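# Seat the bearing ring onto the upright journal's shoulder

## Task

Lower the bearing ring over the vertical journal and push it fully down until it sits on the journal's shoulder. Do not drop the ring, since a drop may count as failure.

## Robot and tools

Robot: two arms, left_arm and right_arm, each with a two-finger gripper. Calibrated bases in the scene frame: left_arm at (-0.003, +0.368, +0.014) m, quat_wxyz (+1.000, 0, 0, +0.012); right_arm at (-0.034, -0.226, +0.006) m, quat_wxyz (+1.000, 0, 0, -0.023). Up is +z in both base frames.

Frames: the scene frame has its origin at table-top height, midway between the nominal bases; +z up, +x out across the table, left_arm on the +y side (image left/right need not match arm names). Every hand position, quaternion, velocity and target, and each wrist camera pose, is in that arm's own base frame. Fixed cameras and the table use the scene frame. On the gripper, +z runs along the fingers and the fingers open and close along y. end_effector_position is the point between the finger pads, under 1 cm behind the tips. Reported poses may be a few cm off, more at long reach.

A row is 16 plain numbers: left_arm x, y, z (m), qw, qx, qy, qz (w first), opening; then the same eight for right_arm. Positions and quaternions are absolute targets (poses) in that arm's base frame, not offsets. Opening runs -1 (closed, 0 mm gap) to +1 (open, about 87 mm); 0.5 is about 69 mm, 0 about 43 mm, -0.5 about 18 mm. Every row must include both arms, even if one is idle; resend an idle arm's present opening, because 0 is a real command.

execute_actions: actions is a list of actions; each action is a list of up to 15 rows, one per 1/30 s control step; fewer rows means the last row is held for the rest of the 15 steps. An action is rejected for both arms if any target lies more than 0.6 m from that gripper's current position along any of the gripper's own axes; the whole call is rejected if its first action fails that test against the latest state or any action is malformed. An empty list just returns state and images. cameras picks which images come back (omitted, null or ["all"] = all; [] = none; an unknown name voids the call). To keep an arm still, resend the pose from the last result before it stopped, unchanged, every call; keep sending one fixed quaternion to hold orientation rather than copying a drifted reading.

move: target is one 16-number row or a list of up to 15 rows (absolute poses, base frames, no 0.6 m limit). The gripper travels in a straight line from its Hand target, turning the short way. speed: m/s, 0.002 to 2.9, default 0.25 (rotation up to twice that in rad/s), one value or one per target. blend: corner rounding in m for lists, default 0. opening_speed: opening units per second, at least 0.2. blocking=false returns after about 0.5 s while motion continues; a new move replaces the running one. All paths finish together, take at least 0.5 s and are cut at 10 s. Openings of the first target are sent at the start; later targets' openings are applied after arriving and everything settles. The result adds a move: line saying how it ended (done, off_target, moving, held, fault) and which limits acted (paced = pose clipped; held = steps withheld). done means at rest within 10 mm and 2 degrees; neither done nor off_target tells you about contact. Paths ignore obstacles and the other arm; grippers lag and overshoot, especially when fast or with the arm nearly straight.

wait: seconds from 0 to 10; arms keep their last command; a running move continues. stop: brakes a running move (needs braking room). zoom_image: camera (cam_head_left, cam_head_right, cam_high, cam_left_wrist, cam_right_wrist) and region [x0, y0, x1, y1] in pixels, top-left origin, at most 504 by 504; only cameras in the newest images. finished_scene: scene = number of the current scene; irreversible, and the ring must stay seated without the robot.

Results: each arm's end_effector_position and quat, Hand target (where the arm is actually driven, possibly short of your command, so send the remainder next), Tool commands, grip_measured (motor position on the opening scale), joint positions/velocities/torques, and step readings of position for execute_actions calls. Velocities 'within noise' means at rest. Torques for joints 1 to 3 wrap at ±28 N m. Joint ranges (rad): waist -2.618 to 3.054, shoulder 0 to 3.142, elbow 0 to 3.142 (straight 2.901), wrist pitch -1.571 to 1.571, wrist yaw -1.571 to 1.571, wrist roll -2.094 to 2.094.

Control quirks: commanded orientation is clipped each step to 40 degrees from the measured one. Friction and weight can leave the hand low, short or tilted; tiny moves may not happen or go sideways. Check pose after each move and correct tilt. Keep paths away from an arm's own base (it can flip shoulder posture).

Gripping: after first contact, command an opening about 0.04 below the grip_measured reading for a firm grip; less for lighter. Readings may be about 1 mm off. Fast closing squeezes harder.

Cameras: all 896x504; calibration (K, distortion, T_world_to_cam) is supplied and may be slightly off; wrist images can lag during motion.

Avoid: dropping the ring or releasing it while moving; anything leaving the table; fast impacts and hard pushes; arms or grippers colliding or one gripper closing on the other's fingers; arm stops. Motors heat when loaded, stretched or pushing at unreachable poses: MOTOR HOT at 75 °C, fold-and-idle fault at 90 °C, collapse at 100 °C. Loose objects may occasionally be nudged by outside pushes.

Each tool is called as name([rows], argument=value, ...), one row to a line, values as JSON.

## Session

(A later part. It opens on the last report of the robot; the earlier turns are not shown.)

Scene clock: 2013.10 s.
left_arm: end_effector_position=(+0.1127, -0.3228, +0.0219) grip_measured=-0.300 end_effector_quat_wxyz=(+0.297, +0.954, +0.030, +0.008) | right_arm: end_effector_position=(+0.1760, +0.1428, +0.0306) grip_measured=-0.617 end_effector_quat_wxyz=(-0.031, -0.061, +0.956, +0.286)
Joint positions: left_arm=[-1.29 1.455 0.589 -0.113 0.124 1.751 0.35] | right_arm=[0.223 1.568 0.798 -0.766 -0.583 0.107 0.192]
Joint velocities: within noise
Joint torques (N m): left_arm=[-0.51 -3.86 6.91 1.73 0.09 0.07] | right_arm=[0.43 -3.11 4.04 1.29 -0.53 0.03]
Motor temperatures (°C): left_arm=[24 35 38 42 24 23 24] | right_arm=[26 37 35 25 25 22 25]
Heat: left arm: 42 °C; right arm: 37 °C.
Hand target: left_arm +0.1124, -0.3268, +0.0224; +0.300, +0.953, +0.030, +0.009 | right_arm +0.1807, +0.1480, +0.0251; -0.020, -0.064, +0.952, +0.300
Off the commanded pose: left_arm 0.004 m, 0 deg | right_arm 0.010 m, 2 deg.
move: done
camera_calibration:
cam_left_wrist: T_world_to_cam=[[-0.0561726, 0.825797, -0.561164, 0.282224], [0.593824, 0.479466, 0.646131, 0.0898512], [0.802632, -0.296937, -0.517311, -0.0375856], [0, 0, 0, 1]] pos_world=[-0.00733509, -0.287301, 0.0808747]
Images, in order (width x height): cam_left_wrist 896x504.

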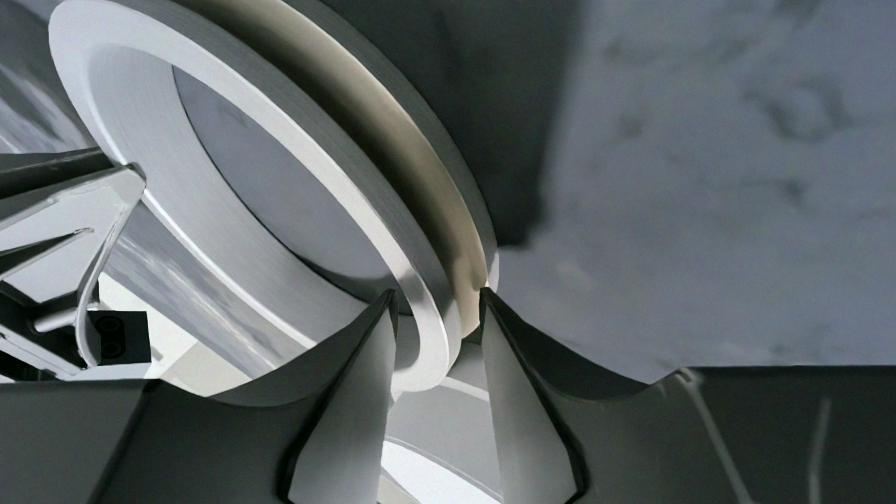

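move(target=[0.1125,-0.327,0.0225,0.3005,0.9532,0.0300,0.0095,-0.97,0.181,0.1485,0.0245,-0.0199,-0.0632,0.9516,0.3000,-1], speed=0.03, opening_speed=0.4, cameras=["cam_left_wrist"])

zoom_image(camera="cam_left_wrist", region=[340, 220, 560, 400])

Scene clock: 2017.57 s.
left_arm: end_effector_position=(+0.1129, -0.3228, +0.0219) grip_measured=-0.583 end_effector_quat_wxyz=(+0.298, +0.954, +0.040, +0.006) | right_arm: end_effector_position=(+0.1760, +0.1428, +0.0306) grip_measured=-0.617 end_effector_quat_wxyz=(-0.031, -0.061, +0.956, +0.286)
Joint positions: left_arm=[-1.29 1.455 0.589 -0.11 0.124 1.73 0.208] | right_arm=[0.223 1.568 0.798 -0.766 -0.583 0.107 0.192]
Joint velocities: within noise
Joint torques (N m): left_arm=[-0.54 -3.86 6.94 1.69 0.1 0.32] | right_arm=[0.4 -3.12 4.03 1.29 -0.53 0.03]
Motor temperatures (°C): left_arm=[24 35 38 42 24 23 24] | right_arm=[26 36 35 25 25 22 25]
Heat: left arm: 42 °C; right arm: 36 °C.
Hand target: left_arm +0.1124, -0.3269, +0.0225; +0.300, +0.953, +0.030, +0.009 | right_arm +0.1807, +0.1480, +0.0251; -0.020, -0.064, +0.952, +0.300
Off the commanded pose: left_arm 0.004 m, 1 deg | right_arm 0.010 m, 2 deg.
move: done
camera_calibration:
cam_left_wrist: T_world_to_cam=[[-0.0764844, 0.822198, -0.564039, 0.28349], [0.592083, 0.492609, 0.637789, 0.0942869], [0.80224, -0.285177, -0.524486, -0.0337755], [0, 0, 0, 1]] pos_world=[-0.00704702, -0.289164, 0.0820496]
Images, in order (width x height): cam_left_wrist 896x504.

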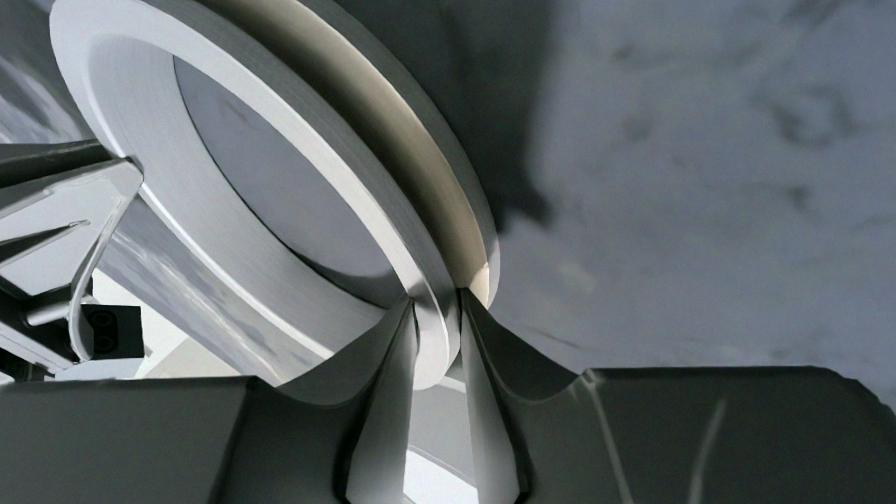

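Scaled by 2.291 from the camera's 896x504 image, which has a finer 1280x720 frame.

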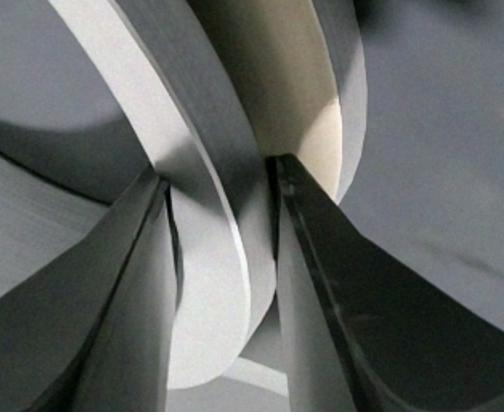

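move(target=[0.1125,-0.330,0.036,0.3005,0.9532,0.0300,0.0095,-1,0.180,0.1520,0.042,-0.0199,-0.0632,0.9516,0.3000,-1], speed=0.02, cameras=[])

move(target=[0.1125,-0.332,0.046,0.3005,0.9532,0.0300,0.0095,-1,0.180,0.1540,0.052,-0.0199,-0.0632,0.9516,0.3000,-1], speed=0.02, cameras=["cam_left_wrist","cam_right_wrist"])

Scene clock: 2022.90 s.
left_arm: end_effector_position=(+0.1141, -0.3200, +0.0229) grip_measured=-0.599 end_effector_quat_wxyz=(+0.285, +0.957, +0.045, +0.007) | right_arm: end_effector_position=(+0.1739, +0.1450, +0.0311) grip_measured=-0.617 end_effector_quat_wxyz=(-0.034, -0.063, +0.955, +0.286)
Joint positions: left_arm=[-1.29 1.455 0.612 -0.158 0.114 1.723 0.2] | right_arm=[0.234 1.568 0.798 -0.768 -0.584 0.112 0.192]
Joint velocities: within noise
Joint torques (N m): left_arm=[-0.85 -6.35 8.76 1.44 0.17 0.36] | right_arm=[0.83 -6.12 7.16 0.63 -0.52 0.19]
Motor temperatures (°C): left_arm=[24 35 38 42 24 23 24] | right_arm=[26 36 35 25 25 22 25]
Heat: left arm: 42 °C; right arm: 36 °C.
Hand target: left_arm +0.1124, -0.3297, +0.0359; +0.301, +0.953, +0.030, +0.010 | right_arm +0.1797, +0.1518, +0.0419; -0.020, -0.064, +0.952, +0.300
Off the commanded pose: left_arm 0.017 m, 3 deg | right_arm 0.014 m, 2 deg.
move: off_target (left_arm, right_arm)
No camera images: "cameras" was empty.

Scene clock: 2023.77 s.
left_arm: end_effector_position=(+0.1130, -0.3169, +0.0236) grip_measured=-0.609 end_effector_quat_wxyz=(+0.271, +0.961, +0.047, +0.003) | right_arm: end_effector_position=(+0.1700, +0.1461, +0.0319) grip_measured=-0.618 end_effector_quat_wxyz=(-0.040, -0.064, +0.956, +0.282)
Joint positions: left_arm=[-1.291 1.455 0.636 -0.214 0.113 1.722 0.195] | right_arm=[0.248 1.562 0.798 -0.78 -0.577 0.122 0.191]
Joint velocities: within noise
Joint torques (N m): left_arm=[-0.99 -8.05 9.47 1.45 0.17 0.36] | right_arm=[0.38 -7.15 9.1 0.34 -0.58 0.21]
Motor temperatures (°C): left_arm=[24 35 38 41 24 23 24] | right_arm=[26 36 35 25 25 22 25]
Heat: left arm: 41 °C; right arm: 36 °C.
Hand target: left_arm +0.1123, -0.3316, +0.0459; +0.301, +0.953, +0.030, +0.010 | right_arm +0.1794, +0.1538, +0.0512; -0.020, -0.064, +0.952, +0.300
Off the commanded pose: left_arm 0.027 m, 4 deg | right_arm 0.024 m, 3 deg.
move: off_target (left_arm, right_arm)
camera_calibration:
cam_left_wrist: T_world_to_cam=[[-0.0924206, 0.852125, -0.515113, 0.289696], [0.594041, 0.462364, 0.658282, 0.079974], [0.799108, -0.245159, -0.548929, -0.0176086], [0, 0, 0, 1]] pos_world=[-0.00666274, -0.288152, 0.0869152]
cam_right_wrist: T_world_to_cam=[[0.104857, -0.833126, -0.543053, 0.120803], [-0.555283, -0.502062, 0.66302, 0.170013], [-0.825025, 0.232025, -0.515265, 0.260546], [0, 0, 0, 1]] pos_world=[0.296696, 0.125548, 0.0871304]
Images, in order (width x height): cam_left_wrist 896x504, cam_right_wrist 896x504.

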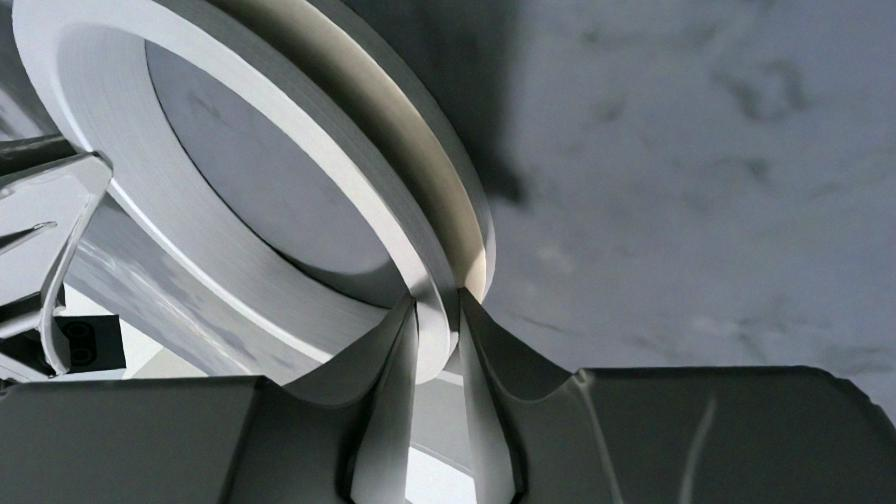

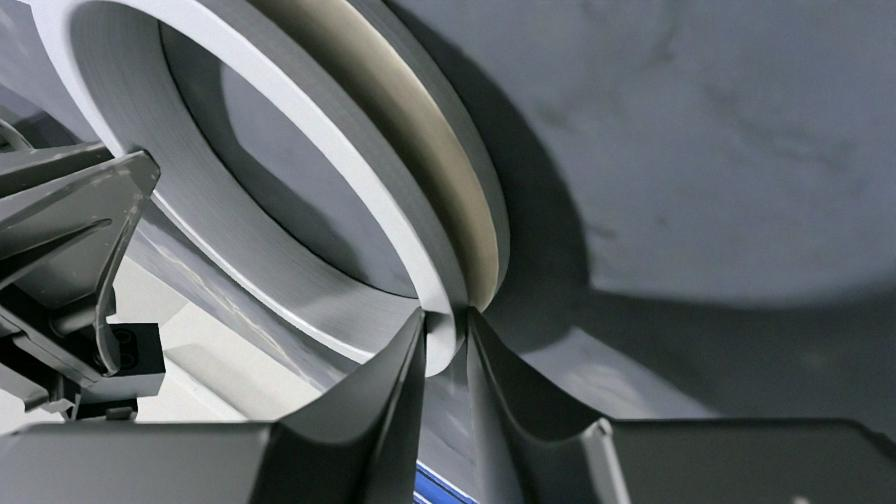

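move(target=[0.1125,-0.332,0.056,0.3005,0.9532,0.0300,0.0095,-1,0.180,0.1540,0.062,-0.0199,-0.0632,0.9516,0.3000,-1], speed=0.02, cameras=["cam_high","cam_left_wrist","cam_right_wrist"])

Scene clock: 2028.63 s.
left_arm: end_effector_position=(+0.1105, -0.3146, +0.0262) grip_measured=-0.616 end_effector_quat_wxyz=(+0.261, +0.964, +0.046, -0.002) | right_arm: end_effector_position=(+0.1673, +0.1466, +0.0399) grip_measured=-0.619 end_effector_quat_wxyz=(-0.044, -0.063, +0.957, +0.281)
Joint positions: left_arm=[-1.293 1.447 0.655 -0.262 0.119 1.722 0.192] | right_arm=[0.253 1.543 0.814 -0.821 -0.577 0.127 0.191]
Joint velocities: within noise
Joint torques (N m): left_arm=[-0.76 -9.4 10.14 1.4 0.12 0.36] | right_arm=[-0.08 -6.98 10.09 0.33 -0.57 0.12]
Motor temperatures (°C): left_arm=[24 36 39 41 24 23 24] | right_arm=[26 37 35 25 25 22 25]
Heat: left arm: 41 °C; right arm: 37 °C.
Hand target: left_arm +0.1124, -0.3313, +0.0557; +0.301, +0.953, +0.030, +0.010 | right_arm +0.1792, +0.1538, +0.0610; -0.020, -0.064, +0.952, +0.300
Off the commanded pose: left_arm 0.035 m, 5 deg | right_arm 0.027 m, 4 deg.
move: off_target (left_arm, right_arm)
camera_calibration:
cam_left_wrist: T_world_to_cam=[[-0.0933582, 0.862161, -0.497959, 0.291639], [0.603024, 0.446937, 0.660765, 0.0726895], [0.792242, -0.238593, -0.561628, -0.0105124], [0, 0, 0, 1]] pos_world=[-0.00827825, -0.286435, 0.0912895]
cam_right_wrist: T_world_to_cam=[[0.100514, -0.834193, -0.542236, 0.126759], [-0.549782, -0.5008, 0.668535, 0.162197], [-0.829238, 0.230915, -0.508962, 0.262966], [0, 0, 0, 1]] pos_world=[0.294493, 0.126247, 0.0941381]
Images, in order (width x height): cam_high 896x504, cam_left_wrist 896x504, cam_right_wrist 896x504.

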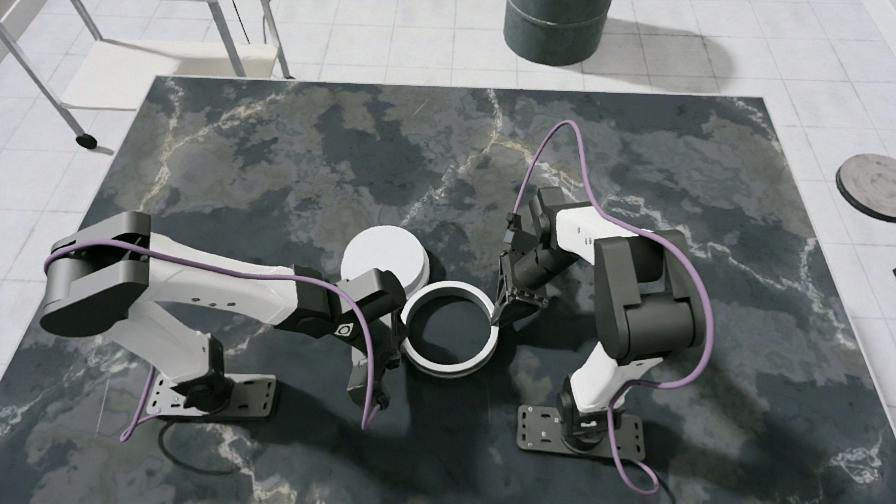

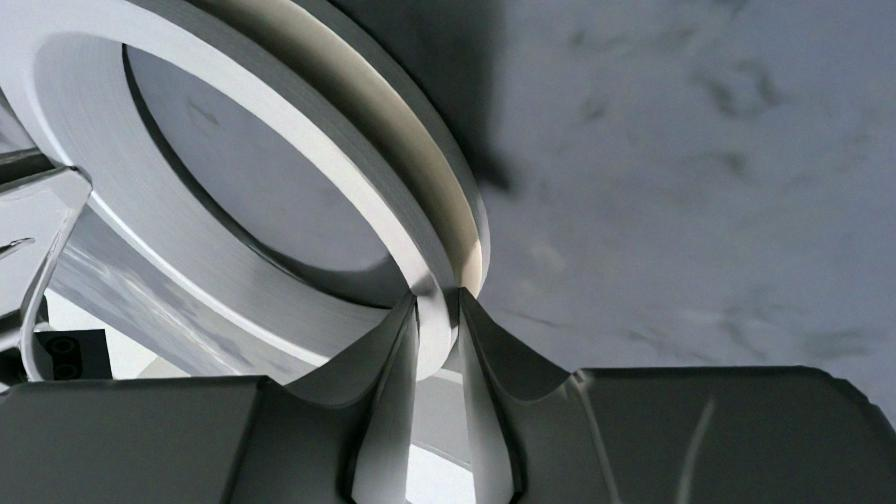

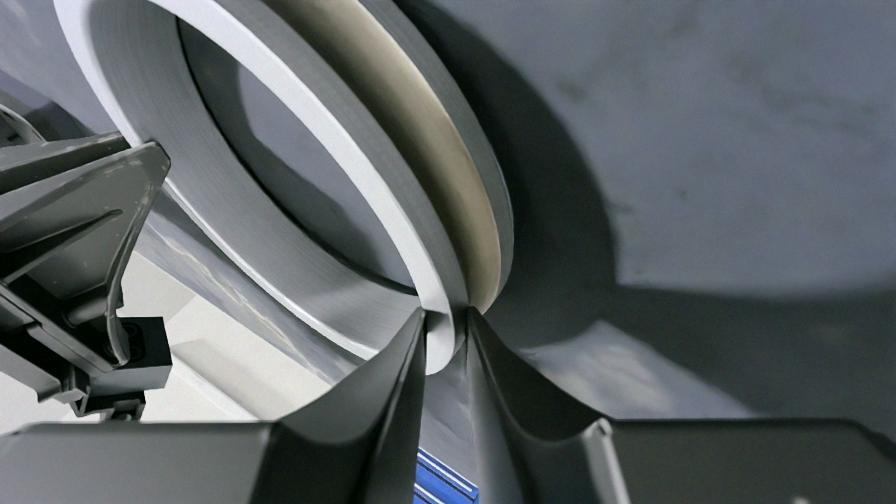

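move(target=[0.1125,-0.333,0.066,0.3005,0.9532,0.0300,0.0095,-1,0.180,0.1550,0.065,-0.0199,-0.0632,0.9516,0.3000,-1], speed=0.02, cameras=["cam_left_wrist","cam_right_wrist"])

Scene clock: 2031.60 s.
left_arm: end_effector_position=(+0.1100, -0.3134, +0.0332) grip_measured=-0.616 end_effector_quat_wxyz=(+0.256, +0.966, +0.046, -0.004) | right_arm: end_effector_position=(+0.1668, +0.1475, +0.0431) grip_measured=-0.619 end_effector_quat_wxyz=(-0.045, -0.063, +0.957, +0.281)
Joint positions: left_arm=[-1.293 1.432 0.682 -0.316 0.12 1.722 0.192] | right_arm=[0.256 1.537 0.822 -0.835 -0.577 0.132 0.19]
Joint velocities: within noise
Joint torques (N m): left_arm=[-0.85 -9.55 10.61 1.45 0.1 0.34] | right_arm=[-0.09 -6.97 10.11 0.35 -0.57 0.13]
Motor temperatures (°C): left_arm=[24 36 39 41 24 23 24] | right_arm=[26 37 35 25 25 22 25]
Heat: left arm: 41 °C; right arm: 37 °C.
Hand target: left_arm +0.1123, -0.3319, +0.0657; +0.301, +0.953, +0.030, +0.010 | right_arm +0.1792, +0.1548, +0.0642; -0.020, -0.064, +0.952, +0.300
Off the commanded pose: left_arm 0.038 m, 6 deg | right_arm 0.027 m, 4 deg.
move: off_target (left_arm, right_arm)
camera_calibration:
cam_left_wrist: T_world_to_cam=[[-0.0950528, 0.867868, -0.487616, 0.295782], [0.606115, 0.439026, 0.663235, 0.0649338], [0.789677, -0.232509, -0.567759, -0.00349213], [0, 0, 0, 1]] pos_world=[-0.00848483, -0.286019, 0.0991787]
cam_right_wrist: T_world_to_cam=[[0.0989679, -0.834345, -0.542285, 0.129548], [-0.547813, -0.500629, 0.670277, 0.159784], [-0.830726, 0.230735, -0.506612, 0.264085], [0, 0, 0, 1]] pos_world=[0.294092, 0.127147, 0.0969414]
Images, in order (width x height): cam_left_wrist 896x504, cam_right_wrist 896x504.

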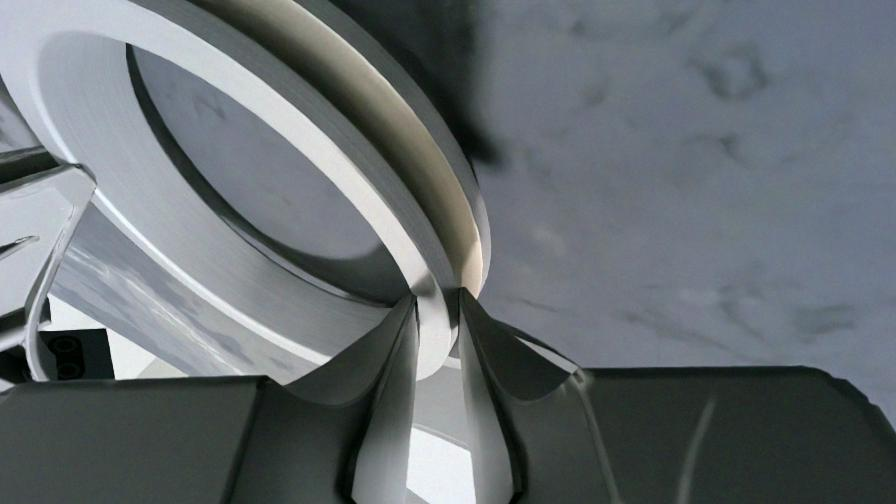

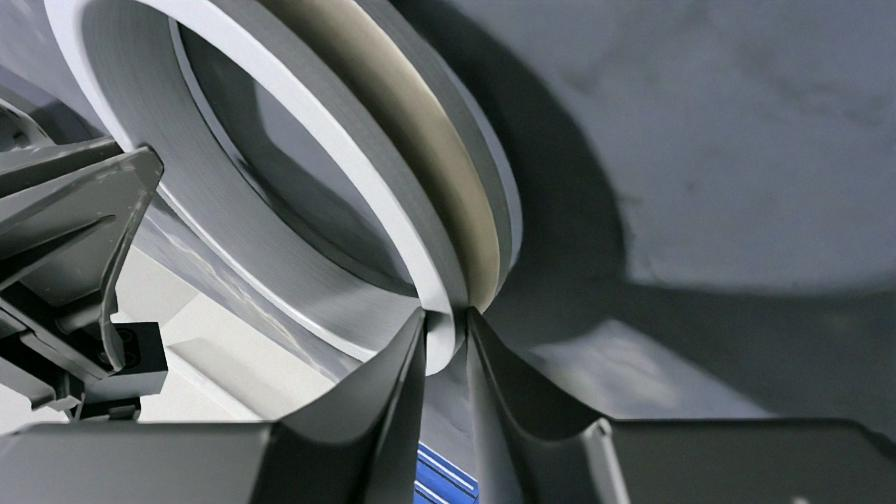

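move(target=[0.1125,-0.333,0.086,0.3005,0.9532,0.0300,0.0095,-1,0.180,0.1550,0.085,-0.0199,-0.0632,0.9516,0.3000,-1], speed=0.02, cameras=["cam_high","cam_left_wrist","cam_right_wrist"])

Scene clock: 2036.83 s.
left_arm: end_effector_position=(+0.1099, -0.3131, +0.0514) grip_measured=-0.616 end_effector_quat_wxyz=(+0.253, +0.966, +0.047, -0.005) | right_arm: end_effector_position=(+0.1674, +0.1478, +0.0619) grip_measured=-0.619 end_effector_quat_wxyz=(-0.047, -0.062, +0.957, +0.281)
Joint positions: left_arm=[-1.293 1.398 0.738 -0.413 0.12 1.72 0.192] | right_arm=[0.256 1.51 0.877 -0.921 -0.578 0.132 0.19]
Joint velocities: within noise
Joint torques (N m): left_arm=[-0.88 -9.4 11.18 1.48 0.1 0.37] | right_arm=[-0.08 -6.91 10.59 0.34 -0.56 0.12]
Motor temperatures (°C): left_arm=[24 37 40 41 24 23 24] | right_arm=[26 37 36 25 25 22 25]
Heat: left arm: 41 °C; right arm: 37 °C.
Hand target: left_arm +0.1122, -0.3317, +0.0859; +0.301, +0.953, +0.030, +0.010 | right_arm +0.1791, +0.1547, +0.0841; -0.020, -0.064, +0.952, +0.300
Off the commanded pose: left_arm 0.040 m, 6 deg | right_arm 0.027 m, 4 deg.
move: off_target (left_arm, right_arm)
camera_calibration:
cam_left_wrist: T_world_to_cam=[[-0.0977451, 0.870682, -0.482035, 0.305222], [0.6072, 0.435932, 0.664283, 0.0517304], [0.788514, -0.227761, -0.571288, 0.0087661], [0, 0, 0, 1]] pos_world=[-0.0084889, -0.286306, 0.117772]
cam_right_wrist: T_world_to_cam=[[0.0964523, -0.834515, -0.542477, 0.140348], [-0.54527, -0.50026, 0.672622, 0.146985], [-0.832693, 0.230921, -0.503287, 0.274149], [0, 0, 0, 1]] pos_world=[0.294892, 0.127347, 0.115246]
Images, in order (width x height): cam_high 896x504, cam_left_wrist 896x504, cam_right_wrist 896x504.

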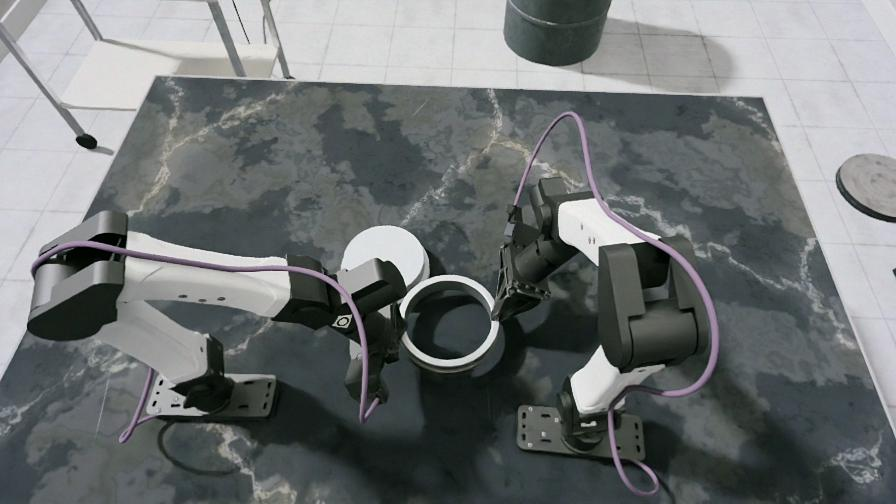

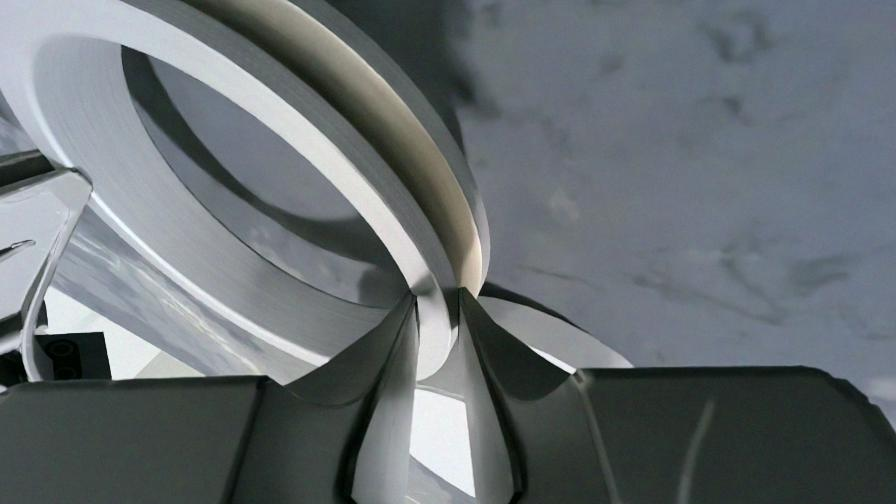

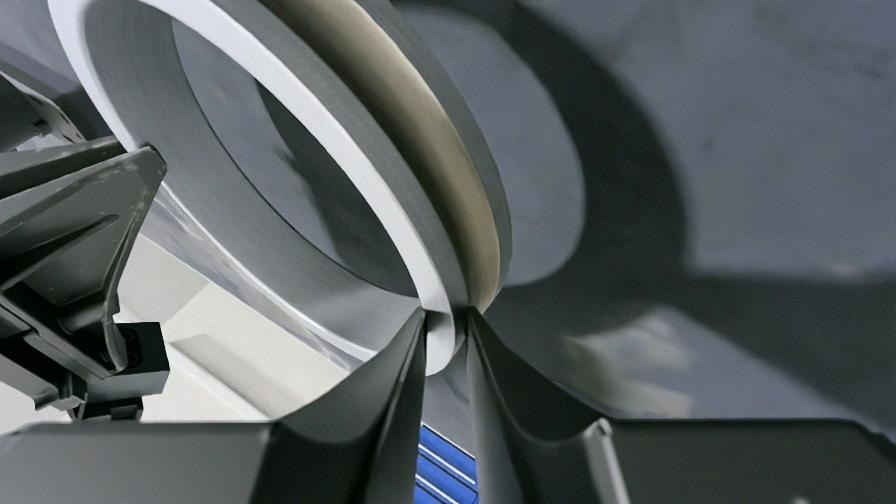

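move(target=[0.1125,-0.333,0.119,0.3005,0.9532,0.0300,0.0095,-1,0.180,0.1550,0.116,-0.0199,-0.0632,0.9516,0.3000,-1], speed=0.025, cameras=["cam_high","cam_left_wrist","cam_right_wrist","cam_head_left"])

Scene clock: 2040.83 s.
left_arm: end_effector_position=(+0.1098, -0.3126, +0.0809) grip_measured=-0.616 end_effector_quat_wxyz=(+0.246, +0.968, +0.050, -0.007) | right_arm: end_effector_position=(+0.1687, +0.1481, +0.0922) grip_measured=-0.620 end_effector_quat_wxyz=(-0.049, -0.061, +0.957, +0.281)
Joint positions: left_arm=[-1.293 1.361 0.841 -0.566 0.12 1.715 0.192] | right_arm=[0.256 1.479 0.976 -1.055 -0.578 0.132 0.19]
Joint velocities: within noise
Joint torques (N m): left_arm=[-0.9 -9.42 11.9 1.54 0.1 0.42] | right_arm=[-0.08 -6.79 11.03 0.35 -0.55 0.13]
Motor temperatures (°C): left_arm=[24 37 41 41 24 23 24] | right_arm=[26 37 37 25 25 22 25]
Heat: left arm: 41 °C; right arm: 37 °C.
Hand target: left_arm +0.1121, -0.3312, +0.1191; +0.300, +0.953, +0.031, +0.010 | right_arm +0.1790, +0.1547, +0.1152; -0.020, -0.064, +0.952, +0.300
Off the commanded pose: left_arm 0.043 m, 7 deg | right_arm 0.027 m, 4 deg.
move: off_target (left_arm, right_arm)
camera_calibration:
cam_left_wrist: T_world_to_cam=[[-0.103708, 0.876414, -0.470258, 0.320458], [0.609382, 0.429662, 0.666366, 0.0296083], [0.786065, -0.217459, -0.578631, 0.0298819], [0, 0, 0, 1]] pos_world=[-0.00829768, -0.287077, 0.148259]
cam_right_wrist: T_world_to_cam=[[0.0941124, -0.835122, -0.541955, 0.157391], [-0.542288, -0.499526, 0.675572, 0.126604], [-0.834905, 0.230316, -0.499888, 0.290628], [0, 0, 0, 1]] pos_world=[0.296491, 0.127747, 0.14505]
Images, in order (width x height): cam_head_left 896x504, cam_high 896x504, cam_left_wrist 896x504, cam_right_wrist 896x504.

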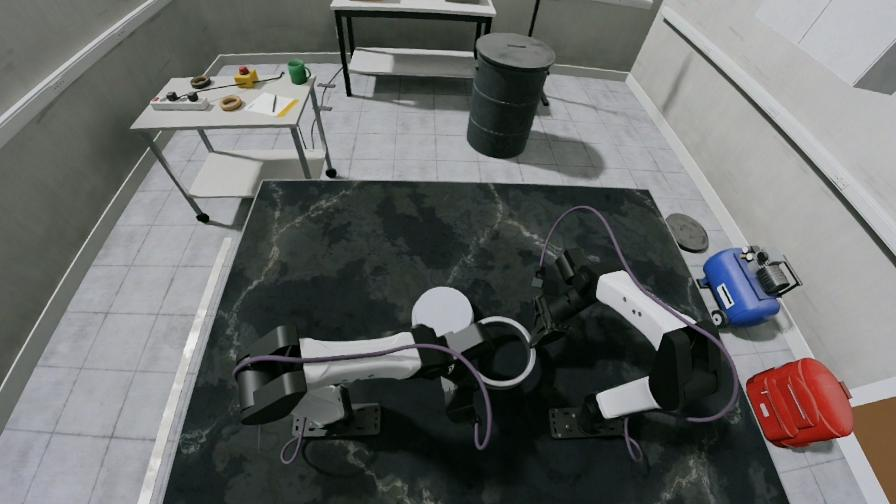

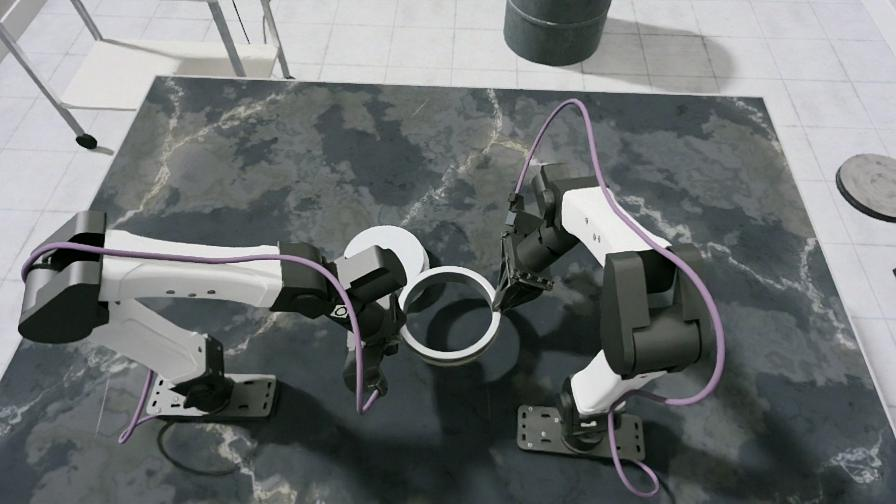

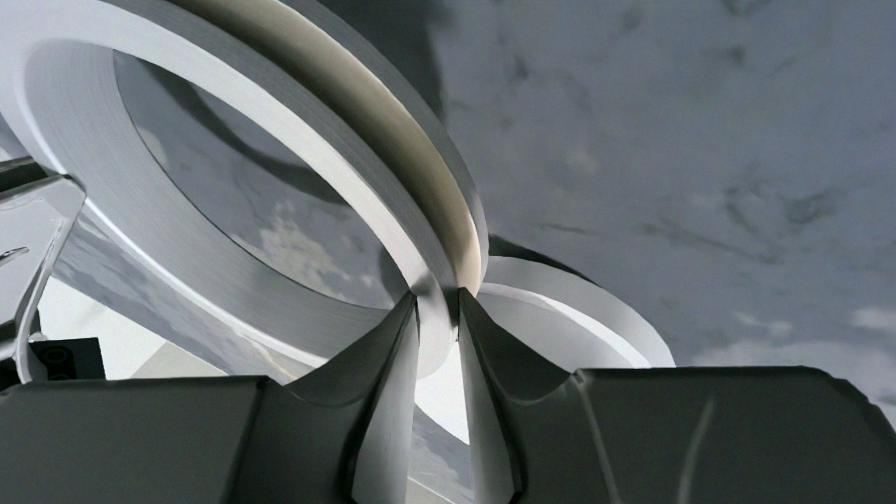

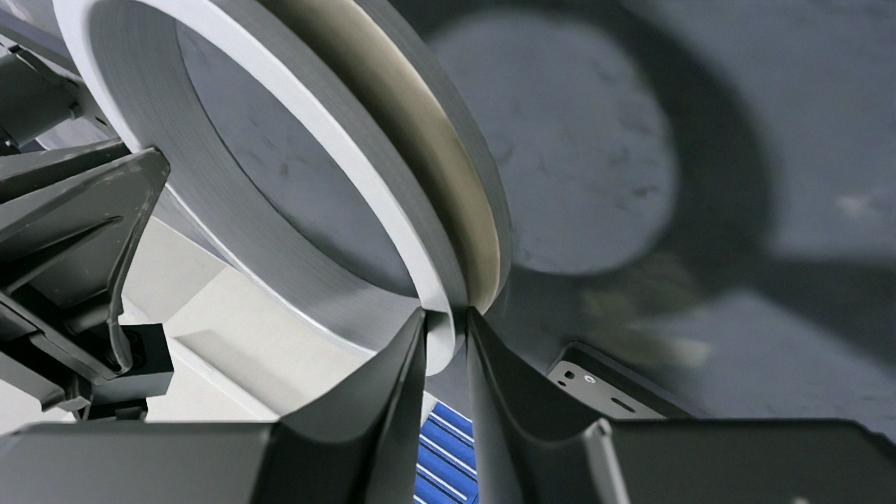

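zoom_image(camera="cam_high", region=[320, 210, 520, 380])

Scaled by 2.520 from the camera's 896x504 image, which has a finer 1280x720 frame.

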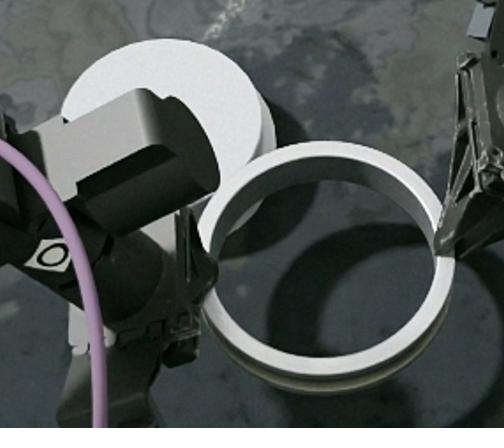

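move([
  [0.1125,-0.333,0.138,0.3005,0.9532,0.0300,0.0095,-1,0.180,0.1550,0.132,-0.0199,-0.0632,0.9516,0.3000,-1],
  [0.1525,-0.293,0.138,0.3005,0.9532,0.0300,0.0095,-1,0.217,0.1972,0.132,-0.0199,-0.0632,0.9516,0.3000,-1],
], speed=0.04, cameras=["cam_high","cam_left_wrist","cam_right_wrist","cam_head_right"])

Scene clock: 2063.53 s.
left_arm: end_effector_position=(+0.1469, -0.2776, +0.1106) grip_measured=-0.619 end_effector_quat_wxyz=(+0.247, +0.967, +0.060, -0.013) | right_arm: end_effector_position=(+0.2031, +0.1858, +0.1149) grip_measured=-0.622 end_effector_quat_wxyz=(-0.042, -0.065, +0.958, +0.278)
Joint positions: left_arm=[-1.085 1.269 0.901 -0.751 0.221 1.881 0.191] | right_arm=[0.36 1.6 1.189 -1.07 -0.563 0.251 0.189]
Joint velocities: within noise
Joint torques (N m): left_arm=[0.27 -8.69 8.34 1.87 0.31 0.7] | right_arm=[0.25 -5.3 11.11 0.82 -0.55 0.25]
Motor temperatures (°C): left_arm=[24 41 42 41 24 23 25] | right_arm=[25 39 40 25 25 22 25]
Heat: left arm: 42 °C; right arm: 40 °C.
Hand target: left_arm +0.1518, -0.2915, +0.1388; +0.299, +0.954, +0.030, +0.011 | right_arm +0.2160, +0.1963, +0.1322; -0.020, -0.064, +0.952, +0.300
Off the commanded pose: left_arm 0.032 m, 8 deg | right_arm 0.025 m, 4 deg.
move: off_target (left_arm, right_arm)
camera_calibration:
cam_left_wrist: T_world_to_cam=[[-0.126924, 0.873516, -0.469958, 0.310174], [0.613141, 0.441523, 0.655069, -0.0239377], [0.77971, -0.205006, -0.591628, 0.0313847], [0, 0, 0, 1]] pos_world=[0.0295749, -0.253939, 0.180018]
cam_right_wrist: T_world_to_cam=[[0.105535, -0.837558, -0.536059, 0.195407], [-0.551513, -0.497864, 0.669302, 0.151034], [-0.827463, 0.225009, -0.514467, 0.323176], [0, 0, 0, 1]] pos_world=[0.330091, 0.166142, 0.169925]
Images, in order (width x height): cam_head_right 896x504, cam_high 896x504, cam_left_wrist 896x504, cam_right_wrist 896x504.

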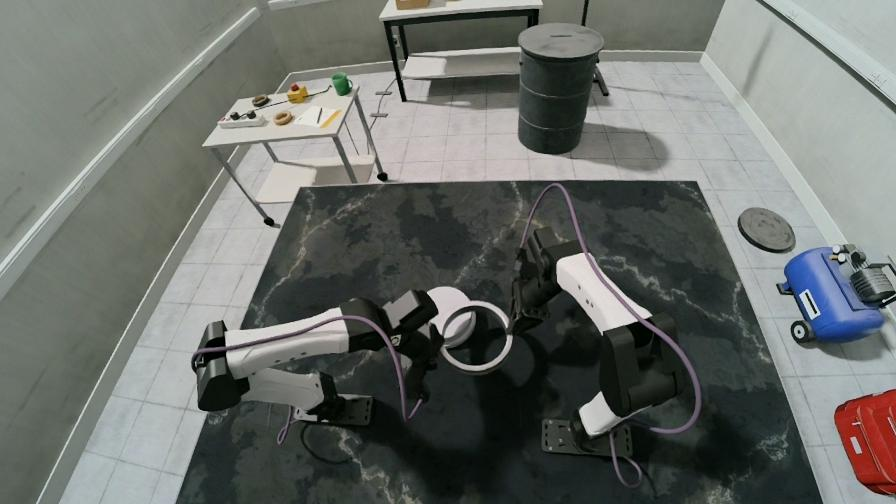

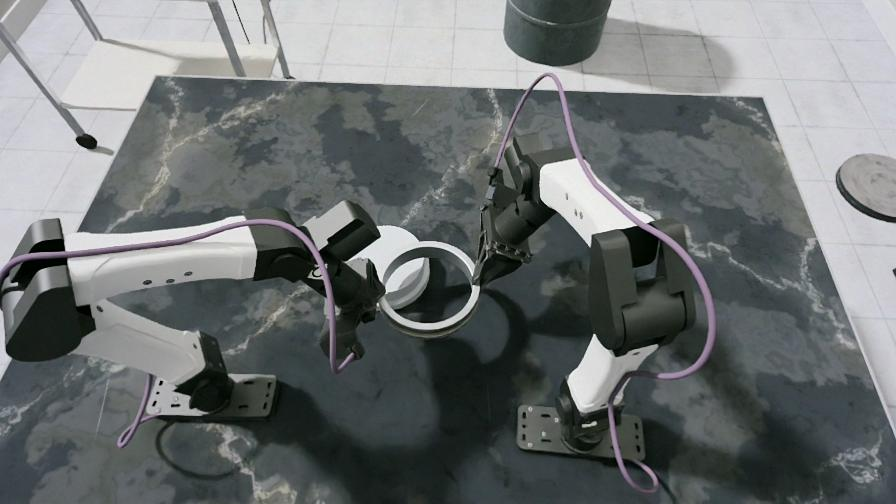

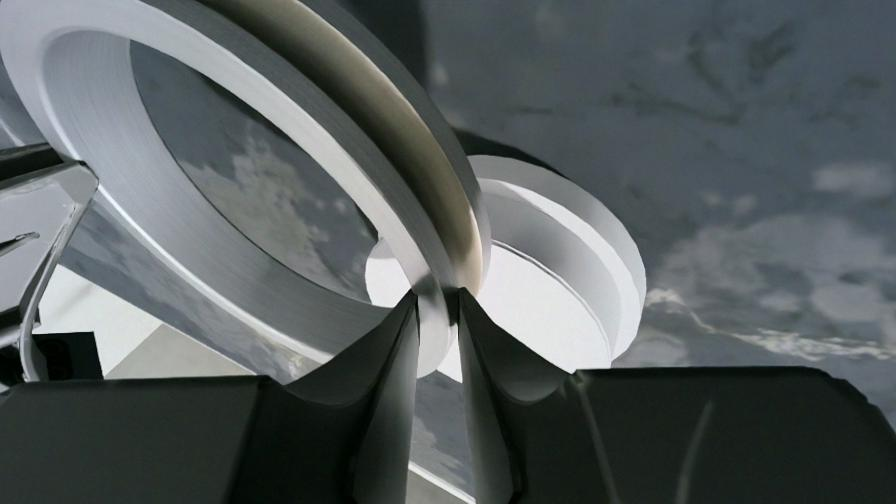

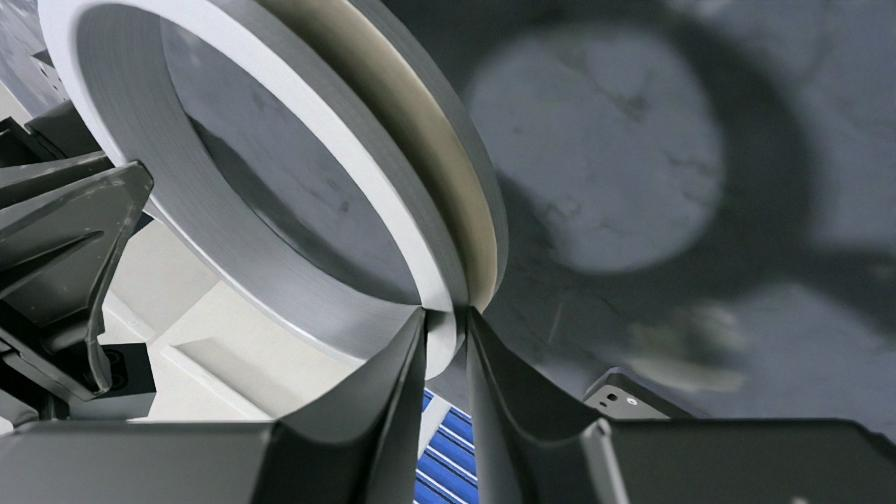

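move(target=[0.1925,-0.253,0.138,0.3005,0.9532,0.0300,0.0095,-1,0.254,0.2394,0.132,-0.0199,-0.0632,0.9516,0.3000,-1], speed=0.04, cameras=["cam_high","cam_left_wrist","cam_right_wrist","cam_head_right"])

zoom_image(camera="cam_high", region=[300, 180, 500, 350])

Scene clock: 2068.13 s.
left_arm: end_effector_position=(+0.1842, -0.2400, +0.1125) grip_measured=-0.619 end_effector_quat_wxyz=(+0.250, +0.965, +0.083, -0.011) | right_arm: end_effector_position=(+0.2400, +0.2267, +0.1132) grip_measured=-0.625 end_effector_quat_wxyz=(-0.043, -0.066, +0.958, +0.275)
Joint positions: left_arm=[-0.858 1.236 0.891 -0.818 0.306 2.048 0.191] | right_arm=[0.438 1.777 1.382 -1.041 -0.549 0.34 0.188]
Joint velocities: within noise
Joint torques (N m): left_arm=[0.36 -8.09 8.16 1.75 0.38 0.66] | right_arm=[0.16 -6.78 11.33 0.95 -0.57 0.24]
Motor temperatures (°C): left_arm=[24 41 42 41 24 23 25] | right_arm=[25 38 40 25 25 22 25]
Heat: left arm: 42 °C; right arm: 40 °C.
Hand target: left_arm +0.1914, -0.2520, +0.1387; +0.296, +0.954, +0.053, +0.020 | right_arm +0.2529, +0.2383, +0.1323; -0.020, -0.064, +0.952, +0.300
Off the commanded pose: left_arm 0.030 m, 9 deg | right_arm 0.027 m, 4 deg.
joint sent to its limit (left arm) — joint 6 (wrist roll), upper limit. The joint targets are off in orientation, not in position.
move: off_target (left_arm, right_arm)
camera_calibration:
cam_left_wrist: T_world_to_cam=[[-0.169662, 0.864005, -0.474036, 0.289018], [0.597787, 0.472639, 0.647505, -0.0533979], [0.783495, -0.173516, -0.59668, 0.0186327], [0, 0, 0, 1]] pos_world=[0.0663573, -0.221242, 0.182698]
cam_right_wrist: T_world_to_cam=[[0.106795, -0.840573, -0.531066, 0.224678], [-0.55057, -0.494752, 0.672378, 0.191676], [-0.82793, 0.220582, -0.515632, 0.34478], [0, 0, 0, 1]] pos_world=[0.36699, 0.207638, 0.168219]
Images, in order (width x height): cam_head_right 896x504, cam_high 896x504, cam_left_wrist 896x504, cam_right_wrist 896x504.

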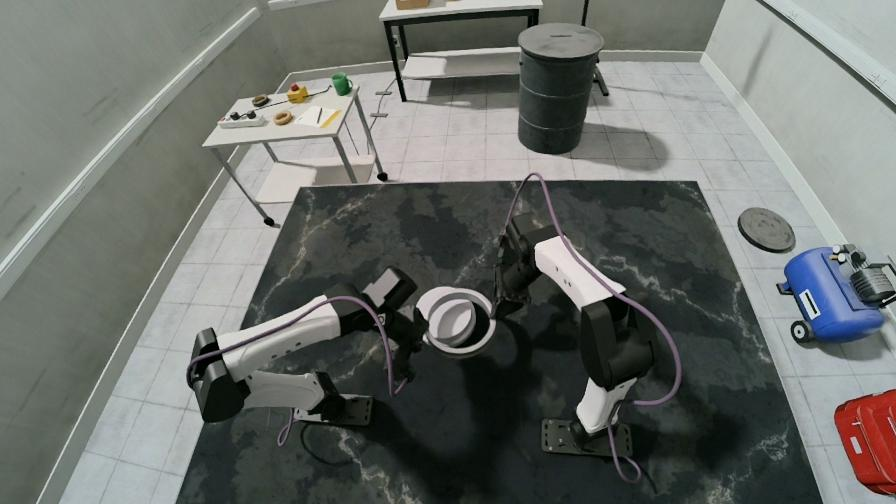

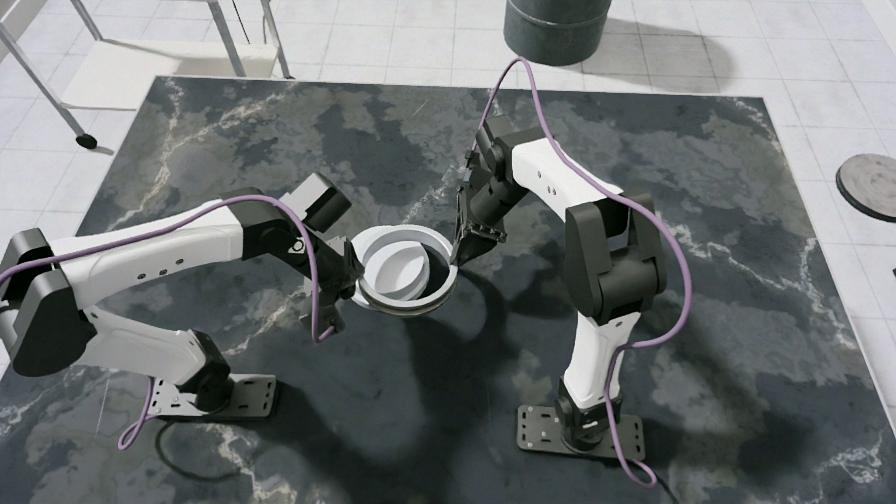

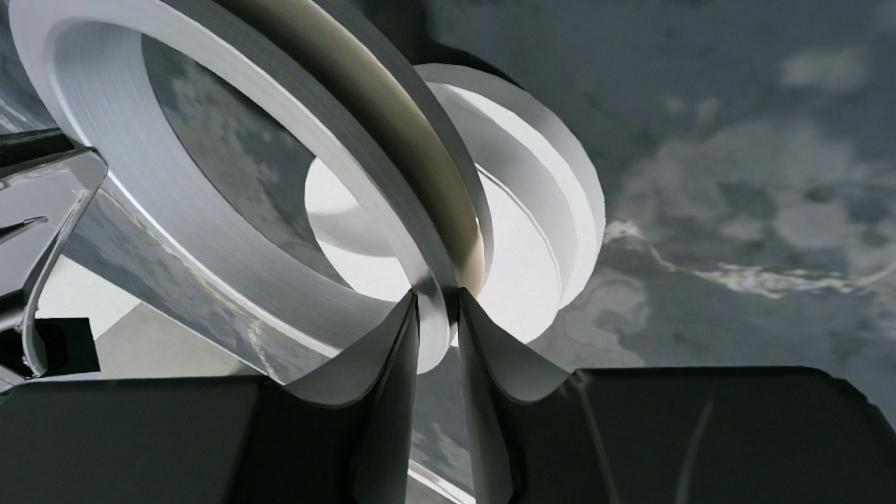

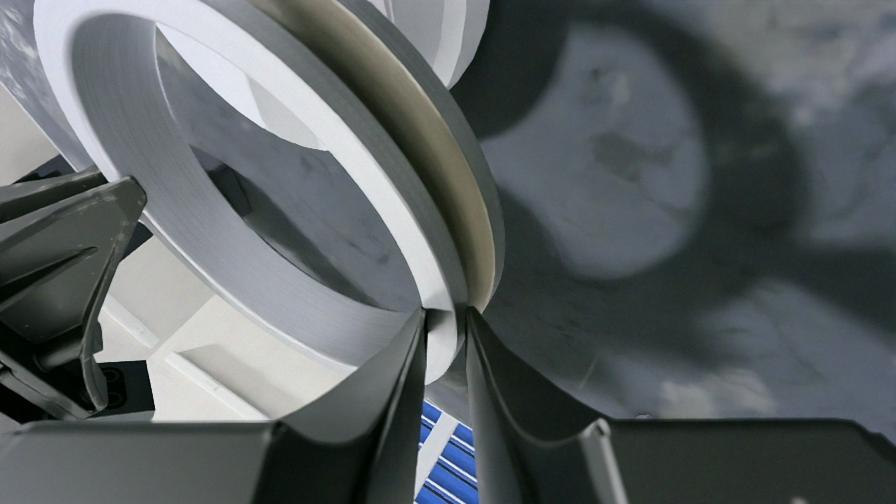

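Scaled by 2.520 from the camera's 896x504 image, which has a finer 1280x720 frame.

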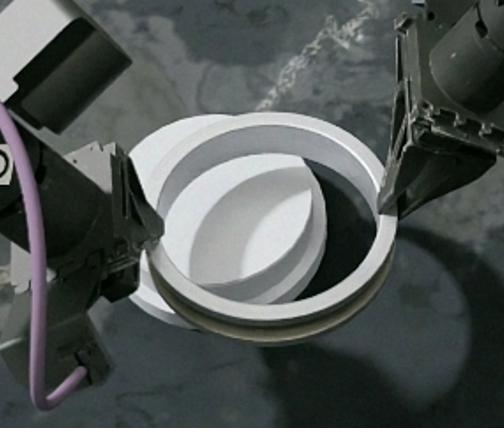

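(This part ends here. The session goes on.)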